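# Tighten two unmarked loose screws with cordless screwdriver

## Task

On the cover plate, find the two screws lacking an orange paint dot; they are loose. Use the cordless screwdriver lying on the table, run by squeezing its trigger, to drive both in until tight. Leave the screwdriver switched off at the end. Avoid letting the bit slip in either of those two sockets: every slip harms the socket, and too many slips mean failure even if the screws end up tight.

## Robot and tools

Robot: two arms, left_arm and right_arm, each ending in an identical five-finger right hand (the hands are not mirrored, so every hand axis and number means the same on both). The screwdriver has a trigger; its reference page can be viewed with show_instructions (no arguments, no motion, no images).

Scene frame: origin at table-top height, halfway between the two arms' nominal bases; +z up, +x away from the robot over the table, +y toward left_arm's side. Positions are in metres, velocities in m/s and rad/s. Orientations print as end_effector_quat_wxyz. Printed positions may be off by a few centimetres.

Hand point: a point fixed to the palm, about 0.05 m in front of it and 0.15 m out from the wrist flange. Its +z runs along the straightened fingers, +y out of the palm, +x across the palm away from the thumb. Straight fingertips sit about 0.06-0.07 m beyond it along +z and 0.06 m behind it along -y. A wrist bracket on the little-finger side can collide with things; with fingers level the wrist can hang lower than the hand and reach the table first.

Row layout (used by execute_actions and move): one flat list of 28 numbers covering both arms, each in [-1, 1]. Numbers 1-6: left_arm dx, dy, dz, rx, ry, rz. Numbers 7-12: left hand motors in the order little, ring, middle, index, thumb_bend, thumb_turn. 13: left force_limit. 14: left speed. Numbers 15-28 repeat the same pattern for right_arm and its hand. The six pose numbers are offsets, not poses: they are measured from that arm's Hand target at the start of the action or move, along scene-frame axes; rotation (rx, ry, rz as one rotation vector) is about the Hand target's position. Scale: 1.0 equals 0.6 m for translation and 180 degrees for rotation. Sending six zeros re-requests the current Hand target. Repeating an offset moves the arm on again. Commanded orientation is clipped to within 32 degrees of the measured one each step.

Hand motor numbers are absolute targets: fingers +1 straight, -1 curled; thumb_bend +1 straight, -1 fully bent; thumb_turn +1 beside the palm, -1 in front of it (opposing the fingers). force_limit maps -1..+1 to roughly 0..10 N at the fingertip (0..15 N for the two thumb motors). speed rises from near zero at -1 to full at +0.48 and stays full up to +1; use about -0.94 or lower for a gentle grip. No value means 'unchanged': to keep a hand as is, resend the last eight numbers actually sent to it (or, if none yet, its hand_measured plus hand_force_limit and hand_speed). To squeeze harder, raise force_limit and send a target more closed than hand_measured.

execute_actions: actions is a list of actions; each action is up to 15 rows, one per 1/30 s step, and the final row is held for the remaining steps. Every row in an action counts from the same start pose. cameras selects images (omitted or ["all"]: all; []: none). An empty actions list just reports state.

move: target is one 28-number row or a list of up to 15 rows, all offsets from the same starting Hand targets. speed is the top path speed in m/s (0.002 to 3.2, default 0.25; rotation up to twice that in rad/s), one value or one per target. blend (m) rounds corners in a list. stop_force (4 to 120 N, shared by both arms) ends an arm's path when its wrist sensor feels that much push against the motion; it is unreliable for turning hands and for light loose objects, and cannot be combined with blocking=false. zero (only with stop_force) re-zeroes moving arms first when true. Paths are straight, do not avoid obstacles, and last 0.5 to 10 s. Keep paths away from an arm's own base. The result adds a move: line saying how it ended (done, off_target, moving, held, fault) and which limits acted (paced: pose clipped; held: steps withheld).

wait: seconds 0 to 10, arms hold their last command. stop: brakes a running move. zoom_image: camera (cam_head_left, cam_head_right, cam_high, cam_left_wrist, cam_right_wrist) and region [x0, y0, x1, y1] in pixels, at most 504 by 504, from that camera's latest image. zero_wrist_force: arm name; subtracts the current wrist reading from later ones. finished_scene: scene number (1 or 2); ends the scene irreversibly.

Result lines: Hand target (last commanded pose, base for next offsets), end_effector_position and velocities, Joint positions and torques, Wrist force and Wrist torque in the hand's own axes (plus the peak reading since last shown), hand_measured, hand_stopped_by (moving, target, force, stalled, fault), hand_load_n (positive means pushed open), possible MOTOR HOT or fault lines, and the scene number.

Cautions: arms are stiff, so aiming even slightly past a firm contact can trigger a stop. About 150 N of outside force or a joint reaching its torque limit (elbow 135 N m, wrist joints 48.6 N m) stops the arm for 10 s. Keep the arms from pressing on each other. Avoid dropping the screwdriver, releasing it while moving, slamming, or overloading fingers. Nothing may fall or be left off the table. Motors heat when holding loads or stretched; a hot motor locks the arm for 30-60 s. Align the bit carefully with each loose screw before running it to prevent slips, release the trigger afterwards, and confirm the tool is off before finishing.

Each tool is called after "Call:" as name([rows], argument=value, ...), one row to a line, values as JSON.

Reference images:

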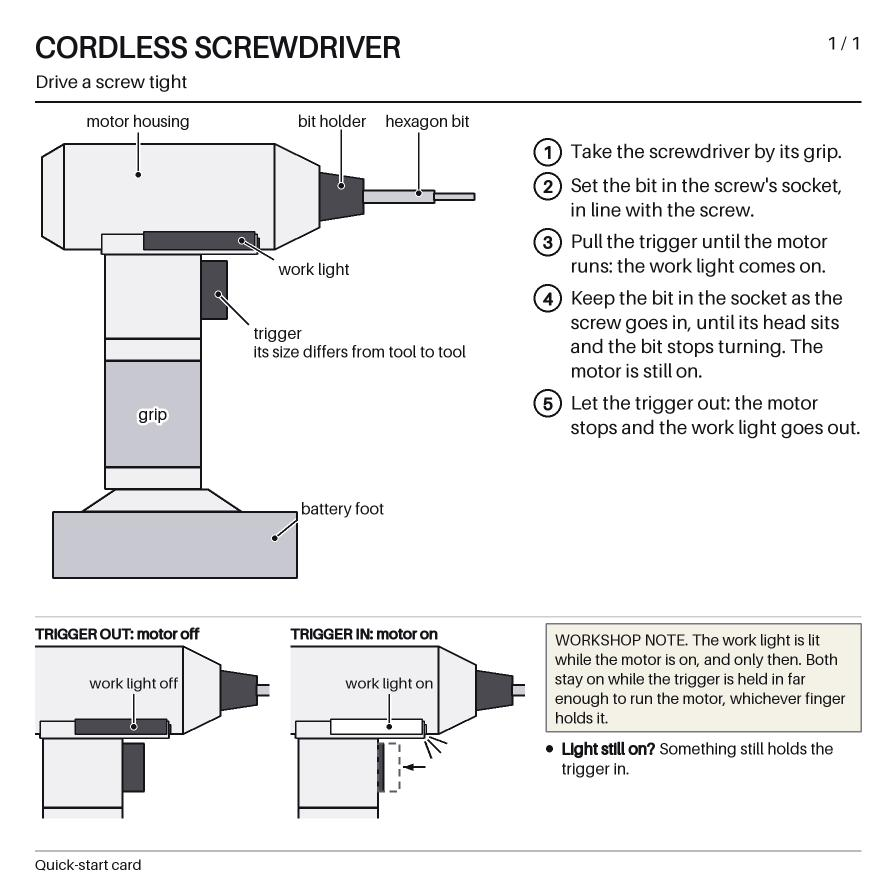

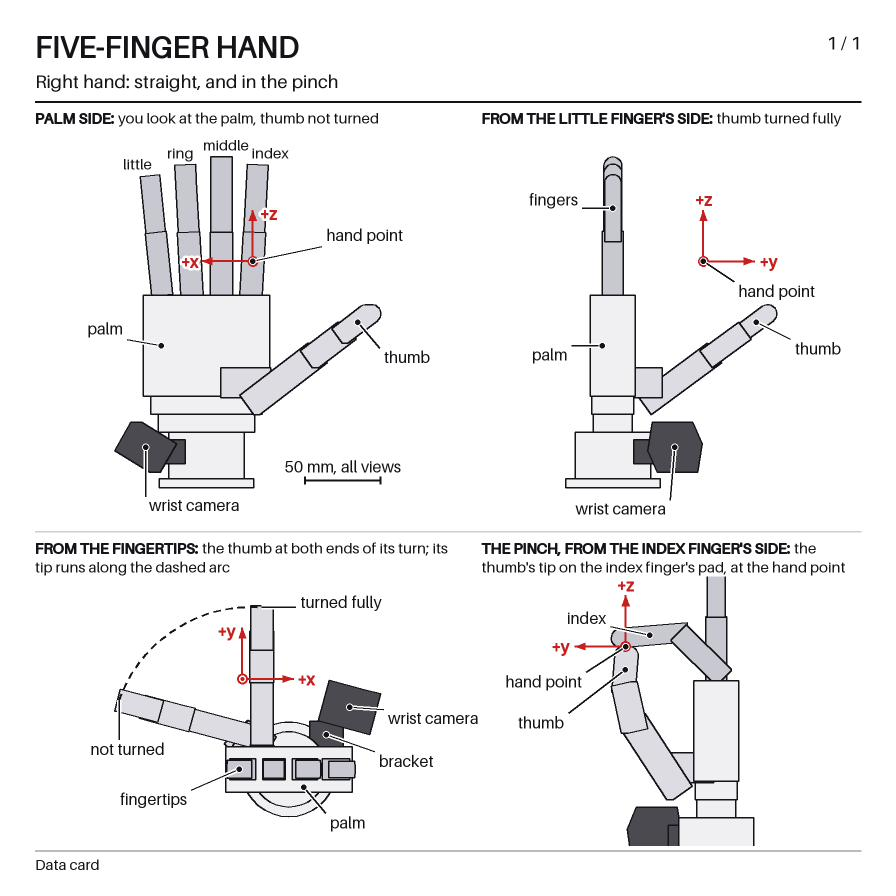

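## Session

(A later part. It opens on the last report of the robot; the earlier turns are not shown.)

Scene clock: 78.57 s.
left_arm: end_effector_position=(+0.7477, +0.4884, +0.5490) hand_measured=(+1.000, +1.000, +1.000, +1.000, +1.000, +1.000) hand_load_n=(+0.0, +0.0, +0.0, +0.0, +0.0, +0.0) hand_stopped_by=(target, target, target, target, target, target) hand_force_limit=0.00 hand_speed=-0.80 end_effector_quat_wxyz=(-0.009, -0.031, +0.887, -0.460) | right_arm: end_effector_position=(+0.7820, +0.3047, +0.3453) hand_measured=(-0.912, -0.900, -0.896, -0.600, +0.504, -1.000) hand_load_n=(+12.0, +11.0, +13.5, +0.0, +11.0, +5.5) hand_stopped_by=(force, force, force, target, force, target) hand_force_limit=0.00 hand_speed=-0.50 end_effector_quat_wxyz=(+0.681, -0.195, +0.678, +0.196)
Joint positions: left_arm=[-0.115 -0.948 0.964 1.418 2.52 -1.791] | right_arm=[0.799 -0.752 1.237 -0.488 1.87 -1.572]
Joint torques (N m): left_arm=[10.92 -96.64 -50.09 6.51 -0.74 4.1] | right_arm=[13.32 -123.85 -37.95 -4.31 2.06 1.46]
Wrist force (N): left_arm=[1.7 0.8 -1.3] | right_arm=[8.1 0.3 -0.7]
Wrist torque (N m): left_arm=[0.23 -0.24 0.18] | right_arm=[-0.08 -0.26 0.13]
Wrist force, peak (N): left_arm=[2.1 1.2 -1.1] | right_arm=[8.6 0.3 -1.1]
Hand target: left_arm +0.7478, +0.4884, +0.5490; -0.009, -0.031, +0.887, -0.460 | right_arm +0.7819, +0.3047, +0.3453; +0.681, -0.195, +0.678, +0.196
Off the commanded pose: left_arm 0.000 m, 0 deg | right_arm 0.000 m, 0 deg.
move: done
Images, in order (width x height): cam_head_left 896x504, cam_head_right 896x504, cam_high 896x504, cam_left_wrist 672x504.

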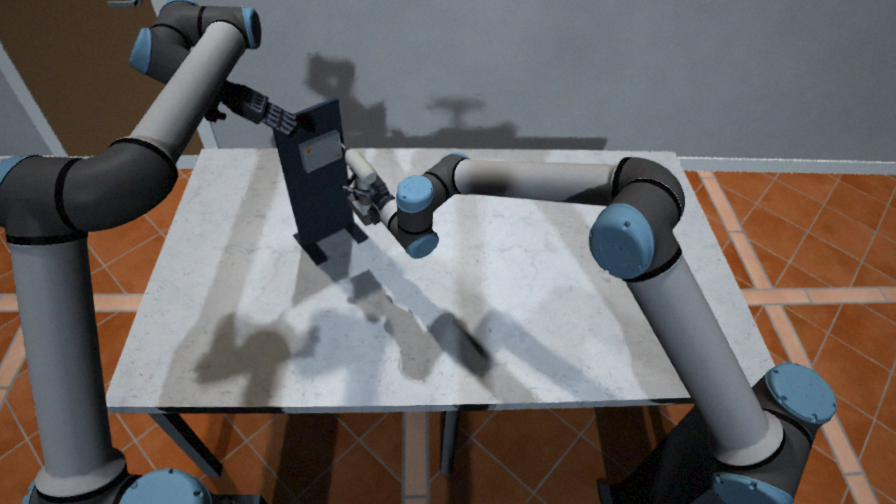

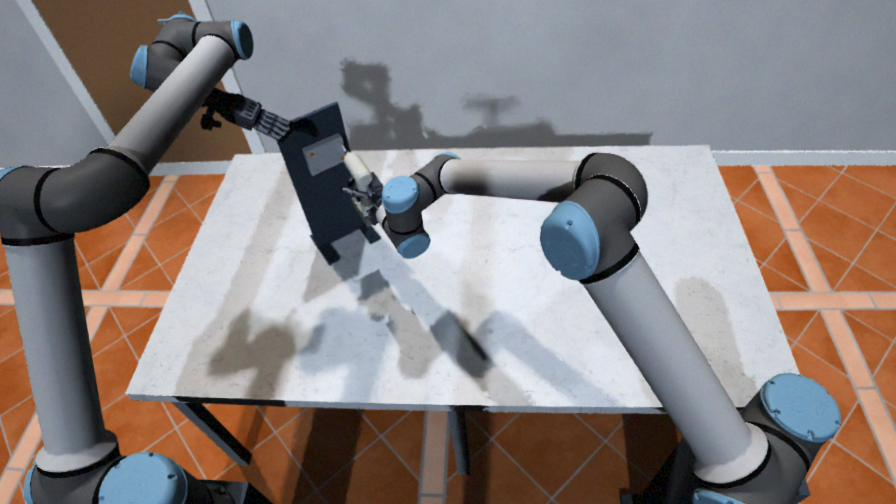

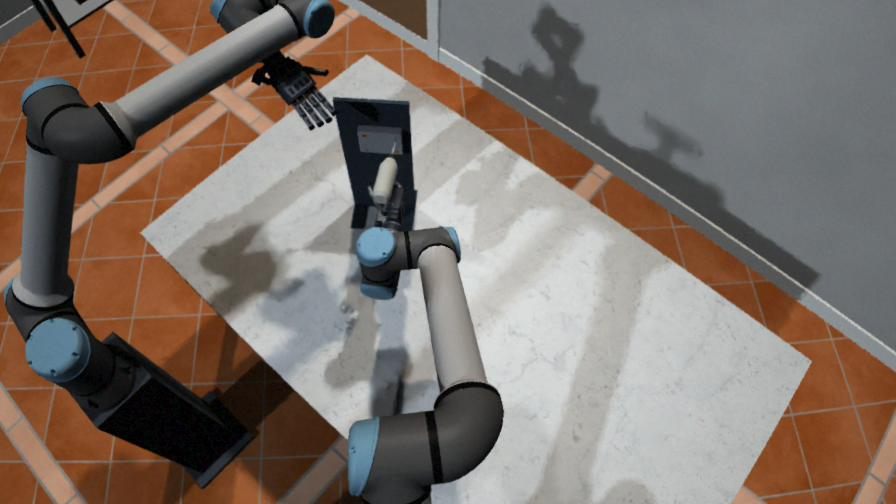

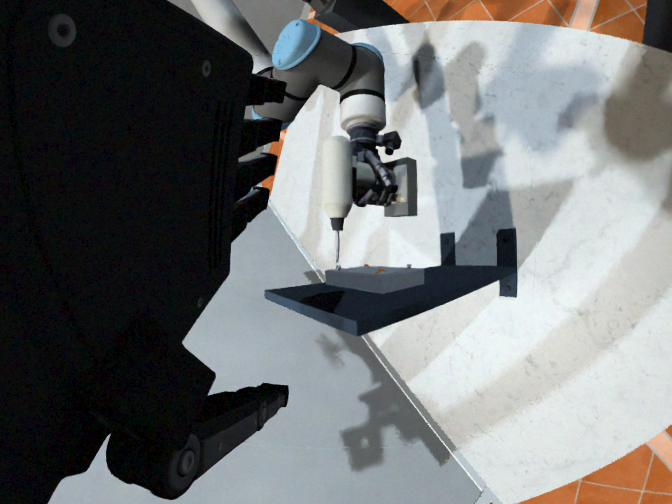

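Call:
move(target=[-0.062,0.102,-0.272,-0.175,-0.114,0,1,1,1,1,1,1,0,-0.8,0,0,0,0,0,0,-0.99,-0.99,-0.99,-0.6,-0.99,-1,0.0,-0.5], speed=0.15, cameras=["cam_left_wrist"])

Call:
zoom_image(camera="cam_left_wrist", region=[310, 220, 370, 290])

Scene clock: 82.00 s.
left_arm: end_effector_position=(+0.7105, +0.5500, +0.3859) hand_measured=(+1.000, +1.000, +1.000, +1.000, +1.000, +1.000) hand_load_n=(+0.0, +0.0, +0.0, -0.5, +0.0, -0.5) hand_stopped_by=(target, target, target, target, target, target) hand_force_limit=0.00 hand_speed=-0.80 end_effector_quat_wxyz=(+0.137, +0.057, +0.719, -0.680) | right_arm: end_effector_position=(+0.7819, +0.3047, +0.3453) hand_measured=(-0.912, -0.900, -0.896, -0.600, +0.504, -1.000) hand_load_n=(+12.0, +10.5, +13.5, +0.0, +11.5, +5.5) hand_stopped_by=(force, force, force, target, force, target) hand_force_limit=0.00 hand_speed=-0.50 end_effector_quat_wxyz=(+0.681, -0.195, +0.678, +0.196)
Joint positions: left_arm=[0.061 -0.948 1.443 0.533 3.096 -1.836] | right_arm=[0.799 -0.752 1.238 -0.488 1.87 -1.572]
Joint torques (N m): left_arm=[-11.41 -58.94 -48.26 0.01 3.72 -3.19] | right_arm=[-0.93 -125.67 -44.94 -4.7 0.08 0.71]
Wrist force (N): left_arm=[1.2 0.9 0.3] | right_arm=[8.0 0.2 -0.7]
Wrist torque (N m): left_arm=[0.05 -0.20 0.08] | right_arm=[-0.10 -0.25 0.12]
Wrist force, peak (N): left_arm=[1.6 2.2 -0.5] | right_arm=[8.6 0.5 -0.6]
Hand target: left_arm +0.7106, +0.5496, +0.3858; +0.140, +0.054, +0.717, -0.680 | right_arm +0.7819, +0.3047, +0.3453; +0.681, -0.195, +0.678, +0.196
Off the commanded pose: left_arm 0.000 m, 1 deg | right_arm 0.000 m, 0 deg.
move: done
Images, in order (width x height): cam_left_wrist 672x504.

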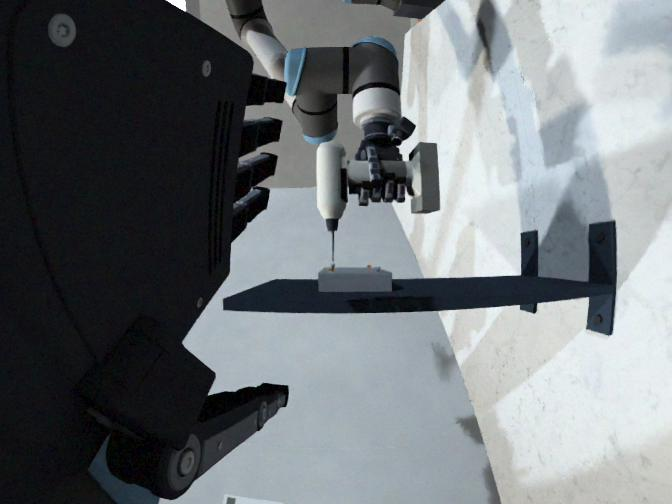

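Scaled by 7.200 from the camera's 672x504 image, which has a finer 960x720 frame.

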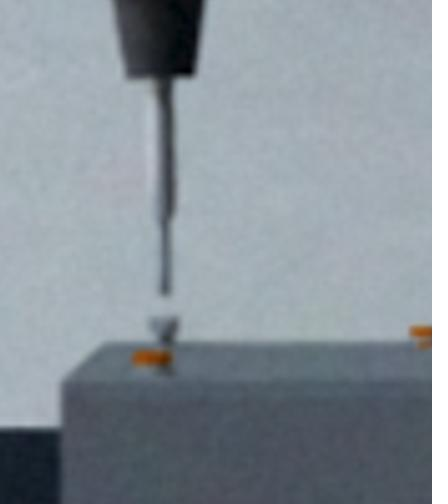

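Call:
move(target=[0.062,-0.102,0.272,0.175,0.114,0,1,1,1,1,1,1,0,-0.8,-0.0029,0.0045,0,0,0,0,-0.99,-0.99,-0.99,-0.6,-0.99,-1,0.0,-0.5], speed=0.15, cameras=["cam_left_wrist","cam_high","cam_right_wrist"])

Call:
zoom_image(camera="cam_left_wrist", region=[310, 220, 370, 290])

Call:
zoom_image(camera="cam_high", region=[370, 120, 420, 170])

Call:
zoom_image(camera="cam_right_wrist", region=[340, 140, 440, 260])

Scene clock: 85.23 s.
left_arm: end_effector_position=(+0.7478, +0.4883, +0.5488) hand_measured=(+1.000, +1.000, +1.000, +1.000, +1.000, +1.000) hand_load_n=(+0.0, +0.0, +0.0, +0.0, +0.0, -0.5) hand_stopped_by=(target, target, target, target, target, target) hand_force_limit=0.00 hand_speed=-0.80 end_effector_quat_wxyz=(-0.009, -0.031, +0.887, -0.460) | right_arm: end_effector_position=(+0.7802, +0.3074, +0.3453) hand_measured=(-0.912, -0.900, -0.896, -0.600, +0.504, -1.000) hand_load_n=(+12.0, +11.0, +13.5, +0.0, +11.0, +5.5) hand_stopped_by=(force, force, force, target, force, target) hand_force_limit=0.00 hand_speed=-0.50 end_effector_quat_wxyz=(+0.681, -0.195, +0.678, +0.196)
Joint positions: left_arm=[-0.115 -0.948 0.964 1.418 2.52 -1.791] | right_arm=[0.803 -0.75 1.233 -0.486 1.874 -1.572]
Joint torques (N m): left_arm=[4.72 -95.48 -36.37 3.62 1.79 3.48] | right_arm=[10.37 -109.1 -48.74 -2.11 1.68 -0.1]
Wrist force (N): left_arm=[1.4 1.0 -1.2] | right_arm=[8.0 0.6 -0.8]
Wrist torque (N m): left_arm=[0.25 -0.20 0.17] | right_arm=[-0.03 -0.25 0.14]
Wrist force, peak (N): left_arm=[1.8 2.6 -0.3] | right_arm=[8.6 0.2 -0.5]
Hand target: left_arm +0.7478, +0.4884, +0.5490; -0.009, -0.031, +0.887, -0.460 | right_arm +0.7802, +0.3074, +0.3453; +0.681, -0.195, +0.678, +0.196
Off the commanded pose: left_arm 0.000 m, 0 deg | right_arm 0.000 m, 0 deg.
move: done
Images, in order (width x height): cam_high 896x504, cam_left_wrist 672x504, cam_right_wrist 672x504.

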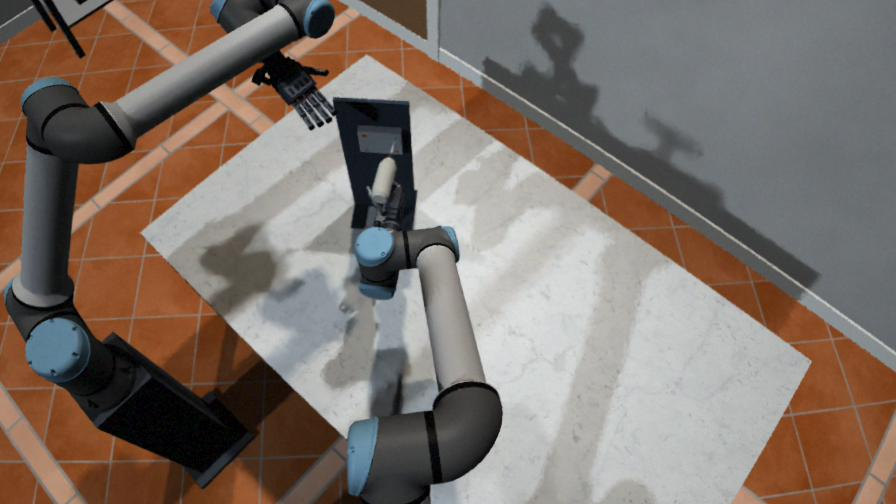

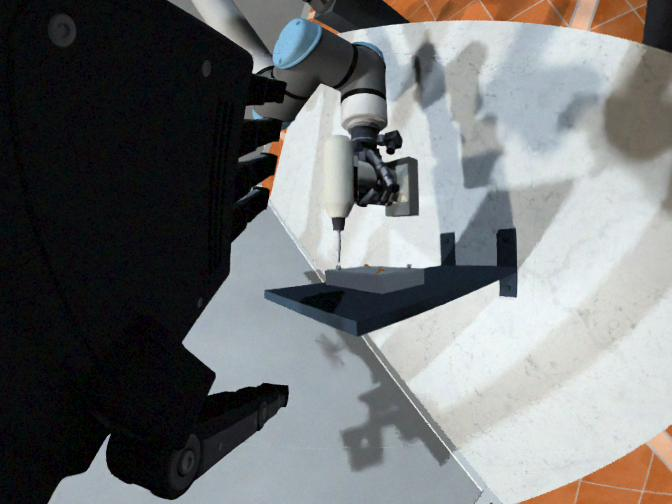

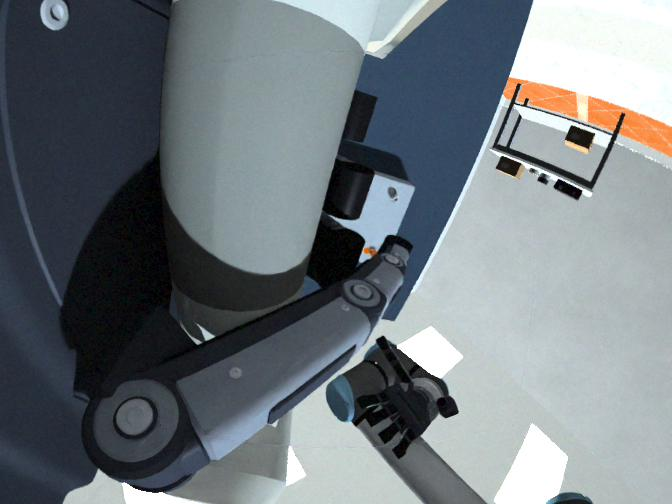

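Scaled by 7.200 from the camera's 672x504 image, which has a finer 960x720 frame.

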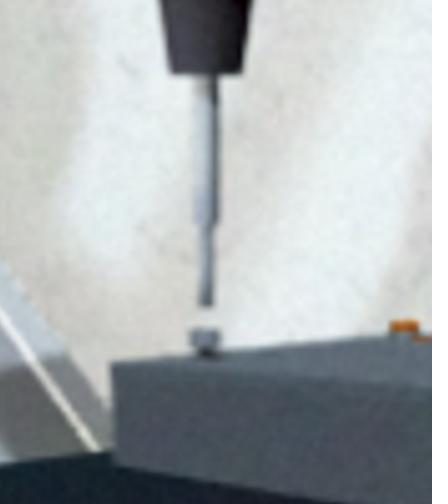

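Scaled by 10.080.

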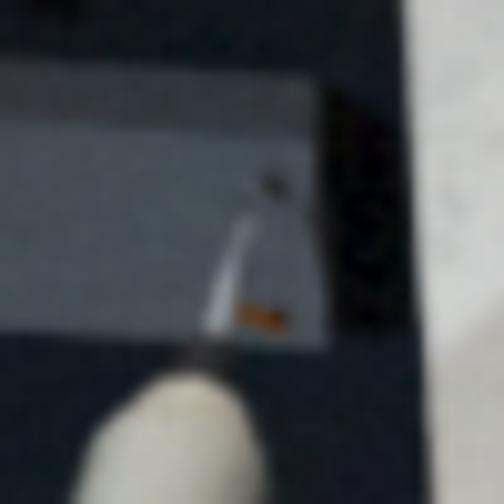

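Scaled by 4.200 from the camera's 672x504 image, which has a finer 960x720 frame.

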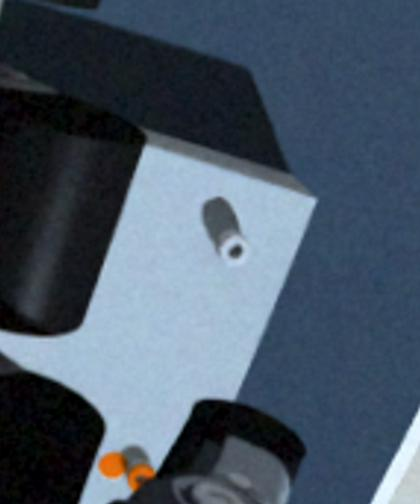

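Call:
move(target=[0,0,0,0,0,0,1,1,1,1,1,1,0,-0.8,0.0196,0.0127,0,0,0,0,-0.99,-0.99,-0.99,-0.6,-0.99,-1,0.0,-0.5], speed=0.005, stop_force=5, cameras=["cam_left_wrist"])

Call:
zoom_image(camera="cam_left_wrist", region=[310, 220, 370, 290])

Scene clock: 87.37 s.
left_arm: end_effector_position=(+0.7478, +0.4884, +0.5490) hand_measured=(+1.000, +1.000, +1.000, +1.000, +1.000, +1.000) hand_load_n=(+0.0, +0.0, +0.0, +0.0, +0.0, +0.0) hand_stopped_by=(target, target, target, target, target, target) hand_force_limit=0.00 hand_speed=-0.80 end_effector_quat_wxyz=(-0.009, -0.031, +0.887, -0.460) | right_arm: end_effector_position=(+0.7842, +0.3099, +0.3453) hand_measured=(-0.912, -0.900, -0.896, -0.600, +0.504, -1.000) hand_load_n=(+12.0, +11.0, +13.5, +0.5, +11.5, +5.0) hand_stopped_by=(force, force, force, target, force, target) hand_force_limit=0.00 hand_speed=-0.50 end_effector_quat_wxyz=(+0.681, -0.195, +0.678, +0.196)
Joint positions: left_arm=[-0.115 -0.948 0.964 1.418 2.52 -1.791] | right_arm=[0.801 -0.743 1.221 -0.481 1.872 -1.572]
Joint torques (N m): left_arm=[8.29 -98.57 -50.14 5.91 -0.42 3.58] | right_arm=[3.17 -127.82 -39.49 -6.24 1.23 0.03]
Wrist force (N): left_arm=[1.7 0.9 -1.4] | right_arm=[8.0 0.2 -0.3]
Wrist torque (N m): left_arm=[0.25 -0.24 0.18] | right_arm=[-0.12 -0.25 0.12]
Wrist force, peak (N): left_arm=[1.7 1.5 -1.8] | right_arm=[8.9 -0.1 -8.8]
Hand target: left_arm +0.7478, +0.4884, +0.5490; -0.009, -0.031, +0.887, -0.460 | right_arm +0.7842, +0.3100, +0.3453; +0.681, -0.195, +0.678, +0.196 (not the last commanded pose)
Off the commanded pose: left_arm 0.000 m, 0 deg | right_arm 0.009 m, 0 deg.
move: contact (right_arm)
Images, in order (width x height): cam_left_wrist 672x504.

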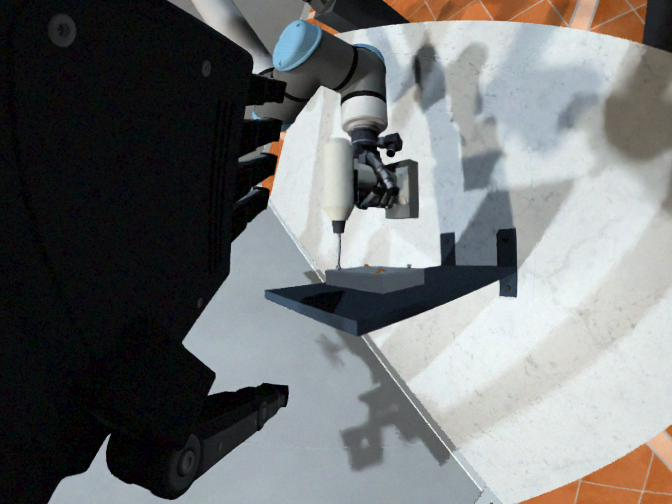

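Scaled by 7.200 from the camera's 672x504 image, which has a finer 960x720 frame.

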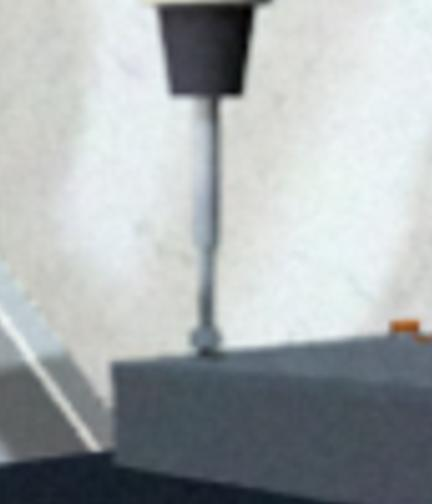

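Call:
move(target=[-0.062,0.102,-0.272,-0.175,-0.114,0,1,1,1,1,1,1,0,-0.8,0,0,0,0,0,0,-0.99,-0.99,-0.99,-0.6,-0.99,-1,0.0,-0.5], speed=0.15, cameras=["cam_left_wrist"])

Call:
zoom_image(camera="cam_left_wrist", region=[315, 230, 355, 280])

Scene clock: 90.50 s.
left_arm: end_effector_position=(+0.7105, +0.5500, +0.3859) hand_measured=(+1.000, +1.000, +1.000, +1.000, +1.000, +1.000) hand_load_n=(+0.0, +0.0, +0.0, +0.0, +0.0, +0.0) hand_stopped_by=(target, target, target, target, target, target) hand_force_limit=0.00 hand_speed=-0.80 end_effector_quat_wxyz=(+0.137, +0.057, +0.719, -0.680) | right_arm: end_effector_position=(+0.7842, +0.3100, +0.3453) hand_measured=(-0.912, -0.900, -0.896, -0.600, +0.504, -1.000) hand_load_n=(+12.5, +11.0, +13.5, +0.0, +11.5, +5.0) hand_stopped_by=(force, force, force, target, force, target) hand_force_limit=0.00 hand_speed=-0.50 end_effector_quat_wxyz=(+0.681, -0.195, +0.678, +0.196)
Joint positions: left_arm=[0.061 -0.948 1.443 0.533 3.096 -1.836] | right_arm=[0.801 -0.743 1.221 -0.481 1.872 -1.572]
Joint torques (N m): left_arm=[-13.52 -57.38 -48.17 0.18 3.78 -2.84] | right_arm=[12.22 -126.81 -46.53 -3.69 1.17 0.11]
Wrist force (N): left_arm=[1.1 0.9 0.2] | right_arm=[7.8 0.2 -0.7]
Wrist torque (N m): left_arm=[0.06 -0.18 0.07] | right_arm=[-0.11 -0.22 0.11]
Wrist force, peak (N): left_arm=[1.6 2.1 -0.4] | right_arm=[8.4 0.5 -0.7]
Hand target: left_arm +0.7106, +0.5496, +0.3858; +0.140, +0.054, +0.717, -0.680 | right_arm +0.7842, +0.3100, +0.3453; +0.681, -0.195, +0.678, +0.196
Off the commanded pose: left_arm 0.000 m, 1 deg | right_arm 0.000 m, 0 deg.
move: done
Images, in order (width x height): cam_left_wrist 672x504.

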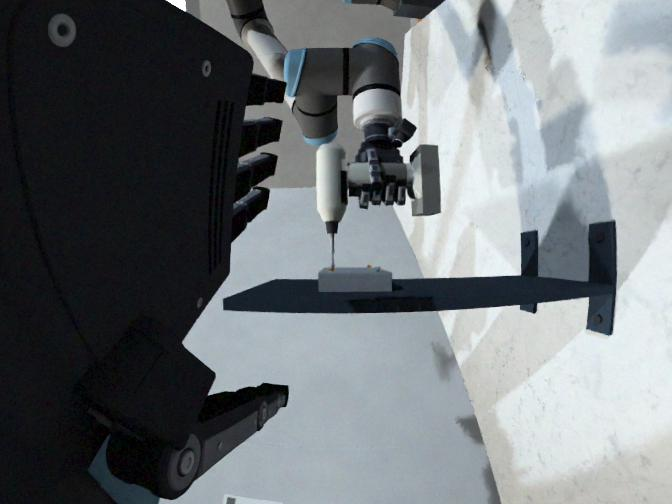

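Scaled by 10.080 from the camera's 672x504 image, which has a finer 960x720 frame.

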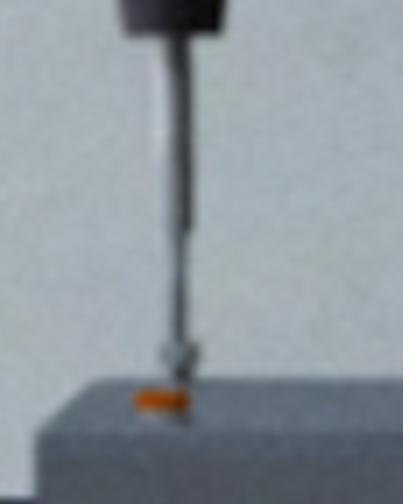

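Call:
move([
  [0,0,0,0,0,0,1,1,1,1,1,1,0,-0.8,-0.00325,-0.0011,0,0,0,0,-0.99,-0.99,-0.99,-0.6,-0.99,-1,0.0,-0.5],
  [0,0,0,0,0,0,1,1,1,1,1,1,0,-0.8,0.00515,0.0043,0,0,0,0,-0.99,-0.99,-0.99,-0.6,-0.99,-1,0.0,-0.5],
], speed=0.006, stop_force=4, cameras=["cam_left_wrist"])

Call:
zoom_image(camera="cam_left_wrist", region=[315, 230, 355, 280])

Scene clock: 93.47 s.
left_arm: end_effector_position=(+0.7106, +0.5496, +0.3858) hand_measured=(+1.000, +1.000, +1.000, +1.000, +1.000, +1.000) hand_load_n=(+0.0, +0.0, +0.0, +0.0, +0.0, -0.5) hand_stopped_by=(target, target, target, target, target, target) hand_force_limit=0.00 hand_speed=-0.80 end_effector_quat_wxyz=(+0.140, +0.054, +0.717, -0.680) | right_arm: end_effector_position=(+0.7839, +0.3105, +0.3453) hand_measured=(-0.912, -0.900, -0.896, -0.600, +0.504, -1.000) hand_load_n=(+12.5, +11.0, +13.0, +0.0, +11.5, +5.0) hand_stopped_by=(force, force, force, target, force, target) hand_force_limit=0.00 hand_speed=-0.50 end_effector_quat_wxyz=(+0.681, -0.195, +0.678, +0.196)
Joint positions: left_arm=[0.06 -0.988 1.473 0.333 3.093 -2.046] | right_arm=[0.802 -0.743 1.22 -0.48 1.873 -1.572]
Joint torques (N m): left_arm=[-16 -92.32 -22.23 -0.62 -1.09 -3.61] | right_arm=[13.91 -126.12 -40.44 -5.98 1.5 -0.16]
Wrist force (N): left_arm=[0.7 1.6 0.2] | right_arm=[8.1 0.4 -0.8]
Wrist torque (N m): left_arm=[0.19 -0.09 0.06] | right_arm=[-0.08 -0.29 0.13]
Wrist force, peak (N): left_arm=[1.4 1.2 0.5] | right_arm=[8.7 0.1 -10.9]
Hand target: left_arm +0.7106, +0.5496, +0.3858; +0.140, +0.054, +0.717, -0.680 | right_arm +0.7839, +0.3105, +0.3453; +0.681, -0.195, +0.678, +0.196 (not the last commanded pose)
Off the commanded pose: left_arm 0.000 m, 0 deg | right_arm 0.004 m, 0 deg.
move: contact (right_arm)
Images, in order (width x height): cam_left_wrist 672x504.

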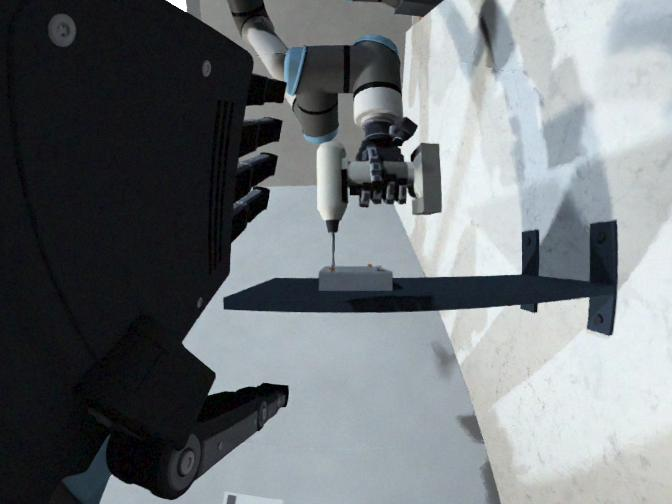

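Scaled by 10.080 from the camera's 672x504 image, which has a finer 960x720 frame.

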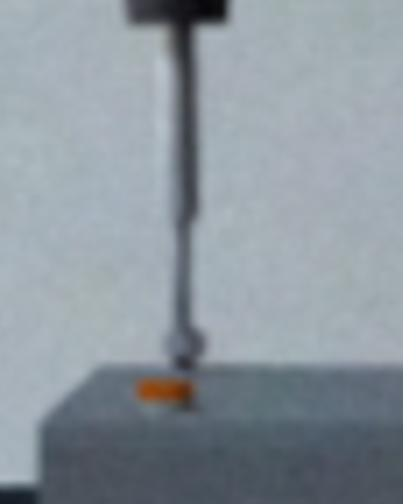

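Call:
move(target=[0,0,0,0,0,0,1,1,1,1,1,1,0,-0.8,-0.007,-0.0045,0,0,0,0,-0.99,-0.99,-0.99,-0.6,-0.99,-1,0.0,-0.5], speed=0.02, cameras=[])

Call:
move(target=[0,0,0,0,0,0,1,1,1,1,1,1,0,-0.8,0,0,0,0,0,0,-0.99,-0.99,-0.99,-0.8,-0.99,-1,0.0,-0.7], cameras=["cam_left_wrist"])

Call:
zoom_image(camera="cam_left_wrist", region=[310, 130, 450, 280])

Call:
move(target=[0,0,0,0,0,0,1,1,1,1,1,1,0,-0.8,0,0,0,0,0,0,-0.99,-0.99,-0.99,-1,-0.99,-1,0.0,-0.7], cameras=["cam_left_wrist"])

Call:
zoom_image(camera="cam_left_wrist", region=[310, 130, 450, 280])

Scene clock: 94.47 s.
left_arm: end_effector_position=(+0.7106, +0.5496, +0.3858) hand_measured=(+1.000, +1.000, +1.000, +1.000, +1.000, +1.000) hand_load_n=(+0.0, +0.0, +0.0, +0.0, +0.0, -0.5) hand_stopped_by=(target, target, target, target, target, target) hand_force_limit=0.00 hand_speed=-0.80 end_effector_quat_wxyz=(+0.140, +0.054, +0.717, -0.680) | right_arm: end_effector_position=(+0.7796, +0.3078, +0.3453) hand_measured=(-0.912, -0.900, -0.896, -0.600, +0.504, -1.000) hand_load_n=(+12.0, +11.0, +13.0, +0.0, +11.5, +5.0) hand_stopped_by=(force, force, force, target, force, target) hand_force_limit=0.00 hand_speed=-0.50 end_effector_quat_wxyz=(+0.681, -0.195, +0.678, +0.196)
Joint positions: left_arm=[0.06 -0.988 1.473 0.333 3.093 -2.046] | right_arm=[0.803 -0.75 1.233 -0.486 1.874 -1.572]
Joint torques (N m): left_arm=[-11.52 -90.93 -22.31 -0.43 -0.75 -3.88] | right_arm=[9.45 -112.85 -49.52 -4.84 1.76 -0.23]
Wrist force (N): left_arm=[1.4 1.5 0.3] | right_arm=[8.0 0.1 -0.3]
Wrist torque (N m): left_arm=[0.17 -0.21 0.11] | right_arm=[-0.13 -0.26 0.11]
Wrist force, peak (N): left_arm=[1.4 1.5 0.3] | right_arm=[8.6 0.6 -0.3]
Hand target: left_arm +0.7106, +0.5496, +0.3858; +0.140, +0.054, +0.717, -0.680 | right_arm +0.7797, +0.3078, +0.3453; +0.681, -0.195, +0.678, +0.196
Off the commanded pose: left_arm 0.000 m, 0 deg | right_arm 0.000 m, 0 deg.
move: done
No camera images: "cameras" was empty.

Scene clock: 95.00 s.
left_arm: end_effector_position=(+0.7106, +0.5496, +0.3858) hand_measured=(+1.000, +1.000, +1.000, +1.000, +1.000, +1.000) hand_load_n=(+0.0, +0.0, -0.5, +0.0, +0.0, +0.0) hand_stopped_by=(target, target, target, target, target, target) hand_force_limit=0.00 hand_speed=-0.80 end_effector_quat_wxyz=(+0.140, +0.054, +0.717, -0.680) | right_arm: end_effector_position=(+0.7797, +0.3078, +0.3454) hand_measured=(-0.912, -0.900, -0.896, -0.798, +0.504, -1.000) hand_load_n=(+12.0, +10.5, +13.0, +4.5, +11.5, +5.0) hand_stopped_by=(force, force, force, target, force, target) hand_force_limit=0.00 hand_speed=-0.70 end_effector_quat_wxyz=(+0.681, -0.195, +0.678, +0.196)
Joint positions: left_arm=[0.06 -0.988 1.473 0.333 3.093 -2.046] | right_arm=[0.803 -0.75 1.233 -0.486 1.874 -1.572]
Joint torques (N m): left_arm=[-10.62 -91.12 -22.66 0.17 -0.47 -3.52] | right_arm=[1.68 -107.22 -49.71 -1.7 0.34 -0.33]
Wrist force (N): left_arm=[1.0 1.8 0.2] | right_arm=[7.9 0.3 -1.0]
Wrist torque (N m): left_arm=[0.22 -0.14 0.09] | right_arm=[-0.07 -0.22 0.12]
Wrist force, peak (N): left_arm=[1.0 1.8 0.2] | right_arm=[8.3 0.4 -0.6]
Hand target: left_arm +0.7106, +0.5496, +0.3858; +0.140, +0.054, +0.717, -0.680 | right_arm +0.7797, +0.3078, +0.3453; +0.681, -0.195, +0.678, +0.196
Off the commanded pose: left_arm 0.000 m, 0 deg | right_arm 0.000 m, 0 deg.
move: done
Images, in order (width x height): cam_left_wrist 672x504.

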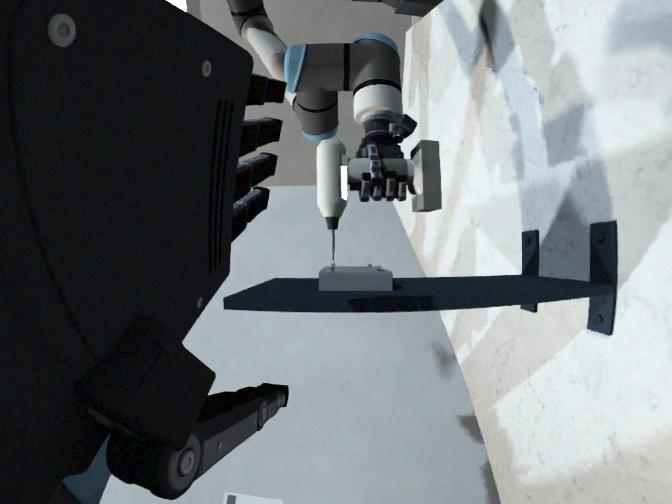

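Scaled by 3.360 from the camera's 672x504 image, which has a finer 960x720 frame.

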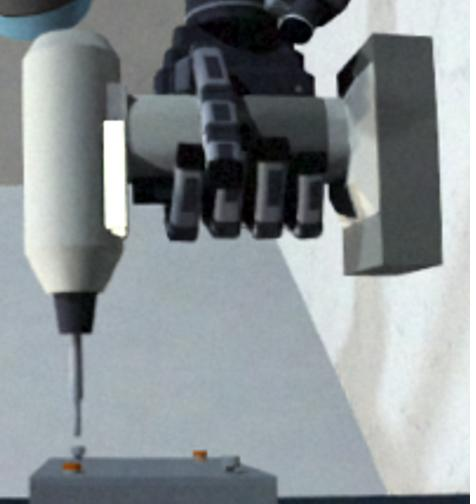

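Scene clock: 95.50 s.
left_arm: end_effector_position=(+0.7106, +0.5496, +0.3858) hand_measured=(+1.000, +1.000, +1.000, +1.000, +1.000, +1.000) hand_load_n=(+0.0, +0.0, +0.0, +0.0, +0.0, +0.0) hand_stopped_by=(target, target, target, target, target, target) hand_force_limit=0.00 hand_speed=-0.80 end_effector_quat_wxyz=(+0.140, +0.054, +0.717, -0.680) | right_arm: end_effector_position=(+0.7797, +0.3078, +0.3453) hand_measured=(-0.912, -0.900, -0.896, -0.850, +0.504, -1.000) hand_load_n=(+12.0, +11.0, +13.5, +6.0, +11.5, +5.0) hand_stopped_by=(force, force, force, force, force, target) hand_force_limit=0.00 hand_speed=-0.70 end_effector_quat_wxyz=(+0.681, -0.195, +0.678, +0.196)
Joint positions: left_arm=[0.06 -0.988 1.473 0.333 3.093 -2.046] | right_arm=[0.803 -0.75 1.233 -0.486 1.874 -1.572]
Joint torques (N m): left_arm=[-14.99 -90.62 -22.64 -0.13 -0.7 -3.43] | right_arm=[-4.85 -106.37 -49.1 -1.91 -0.09 -0.35]
Wrist force (N): left_arm=[1.0 1.3 0.0] | right_arm=[8.2 0.7 -0.6]
Wrist torque (N m): left_arm=[0.15 -0.13 0.07] | right_arm=[-0.03 -0.28 0.15]
Wrist force, peak (N): left_arm=[1.5 1.4 0.2] | right_arm=[8.3 0.5 -0.4]
Hand target: left_arm +0.7106, +0.5496, +0.3858; +0.140, +0.054, +0.717, -0.680 | right_arm +0.7797, +0.3078, +0.3453; +0.681, -0.195, +0.678, +0.196
Off the commanded pose: left_arm 0.000 m, 0 deg | right_arm 0.000 m, 0 deg.
move: done
Images, in order (width x height): cam_left_wrist 672x504.

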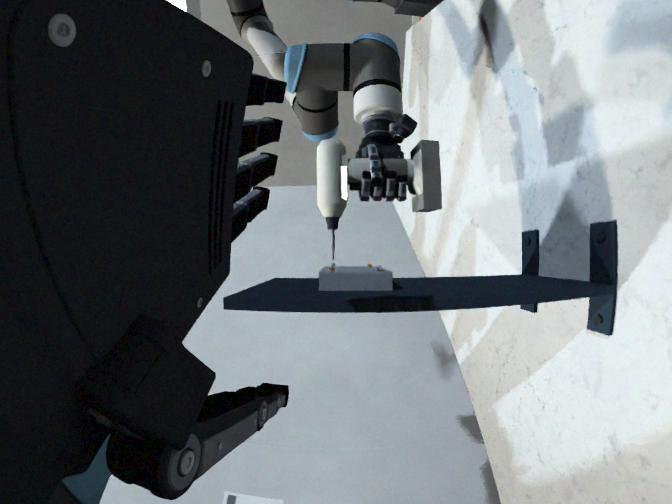

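Scaled by 3.360 from the camera's 672x504 image, which has a finer 960x720 frame.

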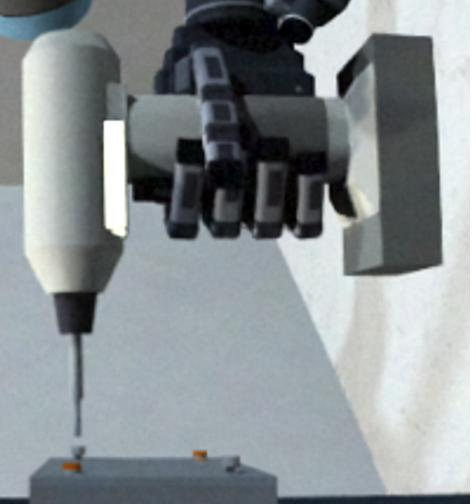

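Call:
move(target=[0,0,0,0,0,0,1,1,1,1,1,1,0,-0.8,0,0,0,0,0,0,-0.99,-0.99,-0.99,-0.6,-0.99,-1,0.0,-0.5], cameras=["cam_left_wrist"])

Call:
move(target=[0,0,0,0,0,0,1,1,1,1,1,1,0,-0.8,0.0154,0.01,0,0,0,0,-0.99,-0.99,-0.99,-0.6,-0.99,-1,0.0,-0.5], speed=0.006, stop_force=4, cameras=["cam_left_wrist"])

Call:
zoom_image(camera="cam_left_wrist", region=[315, 190, 385, 280])

Scene clock: 96.20 s.
left_arm: end_effector_position=(+0.7106, +0.5496, +0.3858) hand_measured=(+1.000, +1.000, +1.000, +1.000, +1.000, +1.000) hand_load_n=(+0.0, +0.0, +0.0, +0.0, +0.0, +0.0) hand_stopped_by=(target, target, target, target, target, target) hand_force_limit=0.00 hand_speed=-0.80 end_effector_quat_wxyz=(+0.140, +0.054, +0.717, -0.680) | right_arm: end_effector_position=(+0.7797, +0.3078, +0.3453) hand_measured=(-0.912, -0.900, -0.896, -0.600, +0.504, -1.000) hand_load_n=(+12.0, +11.0, +13.0, +0.0, +11.5, +5.0) hand_stopped_by=(force, force, force, target, force, target) hand_force_limit=0.00 hand_speed=-0.50 end_effector_quat_wxyz=(+0.681, -0.195, +0.678, +0.196)
Joint positions: left_arm=[0.06 -0.988 1.473 0.333 3.093 -2.046] | right_arm=[0.803 -0.75 1.233 -0.486 1.874 -1.572]
Joint torques (N m): left_arm=[-12.54 -91.75 -24.68 0.03 -1.02 -3.78] | right_arm=[-12.72 -106.69 -47.61 -2.19 -0.03 -0.25]
Wrist force (N): left_arm=[1.0 1.1 0.0] | right_arm=[7.8 0.5 -0.4]
Wrist torque (N m): left_arm=[0.13 -0.14 0.07] | right_arm=[-0.06 -0.23 0.12]
Wrist force, peak (N): left_arm=[1.2 1.5 0.0] | right_arm=[8.4 0.4 -0.3]
Hand target: left_arm +0.7106, +0.5496, +0.3858; +0.140, +0.054, +0.717, -0.680 | right_arm +0.7797, +0.3078, +0.3453; +0.681, -0.195, +0.678, +0.196
Off the commanded pose: left_arm 0.000 m, 0 deg | right_arm 0.000 m, 0 deg.
move: done
Images, in order (width x height): cam_left_wrist 672x504.

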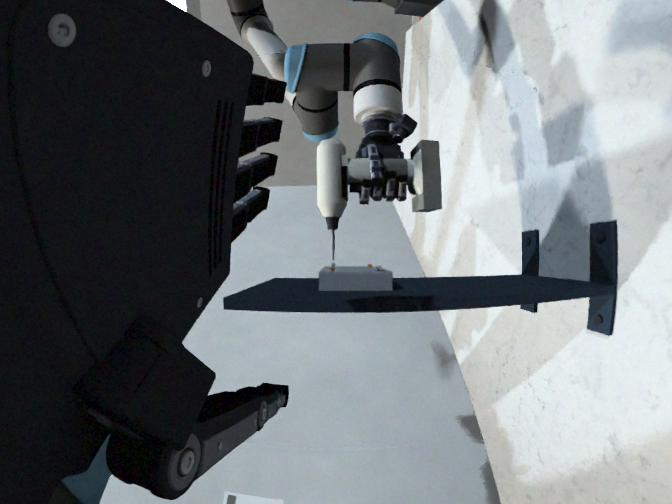

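Scene clock: 98.03 s.
left_arm: end_effector_position=(+0.7106, +0.5496, +0.3858) hand_measured=(+1.000, +1.000, +1.000, +1.000, +1.000, +1.000) hand_load_n=(+0.0, -0.5, +0.0, +0.0, +0.0, +0.0) hand_stopped_by=(target, target, target, target, target, target) hand_force_limit=0.00 hand_speed=-0.80 end_effector_quat_wxyz=(+0.140, +0.054, +0.717, -0.680) | right_arm: end_effector_position=(+0.7839, +0.3105, +0.3453) hand_measured=(-0.912, -0.900, -0.896, -0.600, +0.504, -1.000) hand_load_n=(+12.0, +11.0, +13.0, +0.0, +12.0, +5.0) hand_stopped_by=(force, force, force, target, force, target) hand_force_limit=0.00 hand_speed=-0.50 end_effector_quat_wxyz=(+0.681, -0.195, +0.678, +0.196)
Joint positions: left_arm=[0.06 -0.988 1.473 0.333 3.093 -2.046] | right_arm=[0.802 -0.743 1.22 -0.48 1.873 -1.572]
Joint torques (N m): left_arm=[-12.81 -89.65 -23.58 0.13 -0.44 -3.87] | right_arm=[6.77 -127.41 -39.64 -6.29 1.23 -0.07]
Wrist force (N): left_arm=[1.3 1.3 0.2] | right_arm=[7.9 0.4 -0.5]
Wrist torque (N m): left_arm=[0.15 -0.19 0.10] | right_arm=[-0.08 -0.24 0.12]
Wrist force, peak (N): left_arm=[1.5 1.4 -0.1] | right_arm=[9.1 0.0 -10.1]
Hand target: left_arm +0.7106, +0.5496, +0.3858; +0.140, +0.054, +0.717, -0.680 | right_arm +0.7839, +0.3105, +0.3453; +0.681, -0.195, +0.678, +0.196 (not the last commanded pose)
Off the commanded pose: left_arm 0.000 m, 0 deg | right_arm 0.006 m, 0 deg.
move: contact (right_arm)
Images, in order (width x height): cam_left_wrist 672x504.

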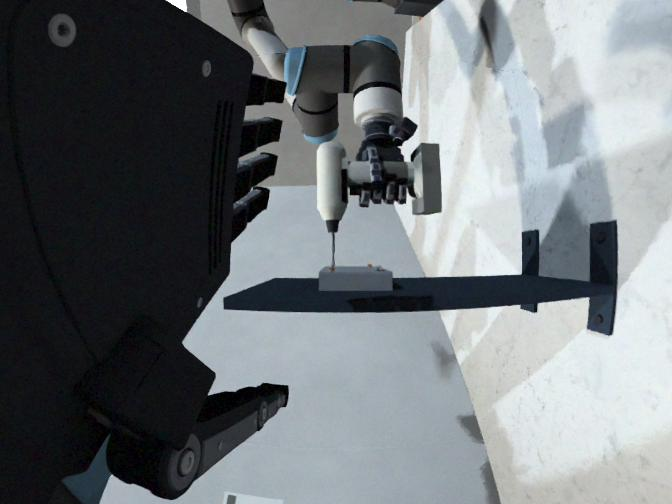

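Scaled by 5.600 from the camera's 672x504 image, which has a finer 960x720 frame.

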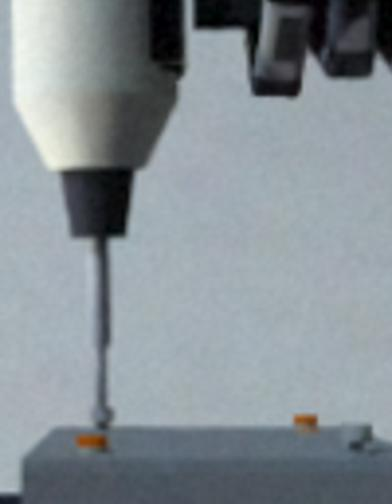

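Call:
move([
  [0,0,0,0,0,0,1,1,1,1,1,1,0,-0.8,-0.0021,-0.00136,0,0,0,0,-0.99,-0.99,-0.99,-0.6,-0.99,-1,0.0,-0.5],
  [0,0,0,0,0,0,1,1,1,1,1,1,0,-0.8,-0.00165,-0.00206,0.00067,0,0,0,-0.99,-0.99,-0.99,-0.6,-0.99,-1,0.0,-0.5],
  [0,0,0,0,0,0,1,1,1,1,1,1,0,-0.8,0.00605,0.0029,0.00067,0,0,0,-0.99,-0.99,-0.99,-0.6,-0.99,-1,0.0,-0.5],
], speed=0.006, stop_force=4, cameras=[])

Scene clock: 100.03 s.
left_arm: end_effector_position=(+0.7106, +0.5496, +0.3858) hand_measured=(+1.000, +1.000, +1.000, +1.000, +1.000, +1.000) hand_load_n=(+0.0, +0.0, +0.0, +0.0, +0.0, +0.0) hand_stopped_by=(target, target, target, target, target, target) hand_force_limit=0.00 hand_speed=-0.80 end_effector_quat_wxyz=(+0.140, +0.054, +0.717, -0.680) | right_arm: end_effector_position=(+0.7842, +0.3101, +0.3458) hand_measured=(-0.912, -0.900, -0.896, -0.600, +0.504, -1.000) hand_load_n=(+12.0, +10.5, +13.0, +0.0, +12.0, +5.0) hand_stopped_by=(force, force, force, target, force, target) hand_force_limit=0.00 hand_speed=-0.50 end_effector_quat_wxyz=(+0.681, -0.195, +0.678, +0.196)
Joint positions: left_arm=[0.06 -0.988 1.473 0.333 3.093 -2.046] | right_arm=[0.801 -0.744 1.22 -0.48 1.872 -1.572]
Joint torques (N m): left_arm=[-14.21 -90.05 -24.5 0.33 -0.87 -3.49] | right_arm=[12.73 -127.17 -38.8 -6.45 1.39 0]
Wrist force (N): left_arm=[1.3 1.1 -0.3] | right_arm=[8.2 0.4 -0.9]
Wrist torque (N m): left_arm=[0.14 -0.17 0.09] | right_arm=[-0.07 -0.27 0.13]
Wrist force, peak (N): left_arm=[1.2 1.6 -0.2] | right_arm=[9.2 0.0 -10.9]
Hand target: left_arm +0.7106, +0.5496, +0.3858; +0.140, +0.054, +0.717, -0.680 | right_arm +0.7841, +0.3102, +0.3458; +0.681, -0.195, +0.678, +0.196 (not the last commanded pose)
Off the commanded pose: left_arm 0.000 m, 0 deg | right_arm 0.004 m, 0 deg.
move: contact (right_arm); path passed 2 of 3 targets
No camera images: "cameras" was empty.

Call:
move(target=[0.127,-0.196,0,0,0,0,1,1,1,1,1,1,0,-0.8,-0.0014,-0.0009,0,0,0,0,-0.99,-0.99,-0.99,-0.6,-0.99,-1,0.0,-0.5], speed=0.1, cameras=["cam_left_wrist"])

Call:
zoom_image(camera="cam_left_wrist", region=[305, 240, 365, 300])

Scene clock: 102.30 s.
left_arm: end_effector_position=(+0.7809, +0.4445, +0.3858) hand_measured=(+1.000, +1.000, +1.000, +1.000, +1.000, +1.000) hand_load_n=(+0.0, +0.0, +0.0, +0.0, +2.5, +0.0) hand_stopped_by=(target, target, target, target, target, target) hand_force_limit=0.00 hand_speed=-0.80 end_effector_quat_wxyz=(+0.142, +0.054, +0.718, -0.679) | right_arm: end_effector_position=(+0.7832, +0.3096, +0.3458) hand_measured=(-0.912, -0.900, -0.896, -0.600, +0.504, -1.000) hand_load_n=(+12.0, +10.5, +13.0, +0.0, +11.5, +5.0) hand_stopped_by=(force, force, force, target, force, target) hand_force_limit=0.00 hand_speed=-0.50 end_effector_quat_wxyz=(+0.681, -0.195, +0.678, +0.196)
Joint positions: left_arm=[-0.078 -1.044 1.495 -0.244 2.962 -2.657] | right_arm=[0.802 -0.745 1.223 -0.481 1.872 -1.572]
Joint torques (N m): left_arm=[-6.95 -71.71 -37.49 0.1 2.98 0.2] | right_arm=[14.16 -124.16 -41.06 -6 2.1 -0.38]
Wrist force (N): left_arm=[-10.9 4.9 -17.2] | right_arm=[7.9 0.2 -0.6]
Wrist torque (N m): left_arm=[0.67 -0.57 -0.43] | right_arm=[-0.11 -0.23 0.11]
Wrist force, peak (N): left_arm=[-60.5 23.5 -133.2] | right_arm=[8.5 0.7 -1.1]
Hand target: left_arm +0.7809, +0.4445, +0.3858; +0.142, +0.054, +0.718, -0.679 (not the last commanded pose) | right_arm +0.7833, +0.3096, +0.3458; +0.681, -0.195, +0.678, +0.196
Off the commanded pose: left_arm 0.014 m, 0 deg | right_arm 0.000 m, 0 deg.
FORCE FAULT: contact force on the left arm reached its limit, and that arm stopped. The contact can be on any part of that arm, not only on its tool. That arm's remaining commands of this call were not run. That arm is still stopped at the end of this call. That arm stays stopped for about 10 more seconds. Until then a move that you send moves the other arm only, and its call returns only when the move has ended. Once the stop has ended, the next robot result says so. If the stop ends while you think or write, that arm runs what you send next, counted from a new Hand target: where the arm stands when the stop ends. While its stop runs, that arm, its gripper or tool too, takes no new command. Until it ends, the stop uses up actions while you think or wait. An arm that is not stopped still takes commands.
move: fault (left_arm)
Images, in order (width x height): cam_left_wrist 672x504.

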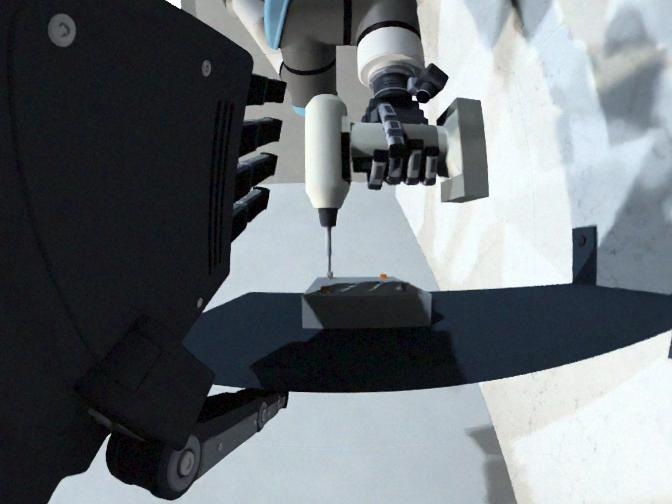

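Scaled by 8.400 from the camera's 672x504 image, which has a finer 960x720 frame.

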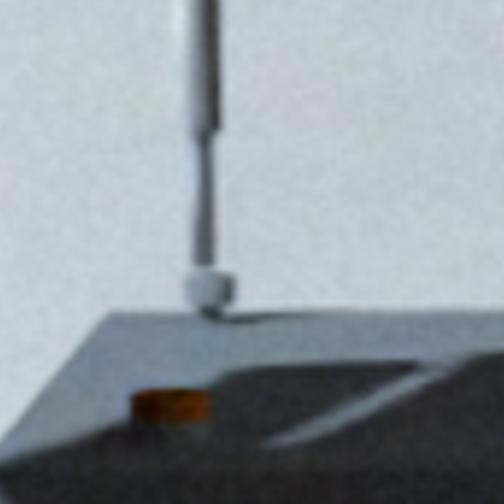

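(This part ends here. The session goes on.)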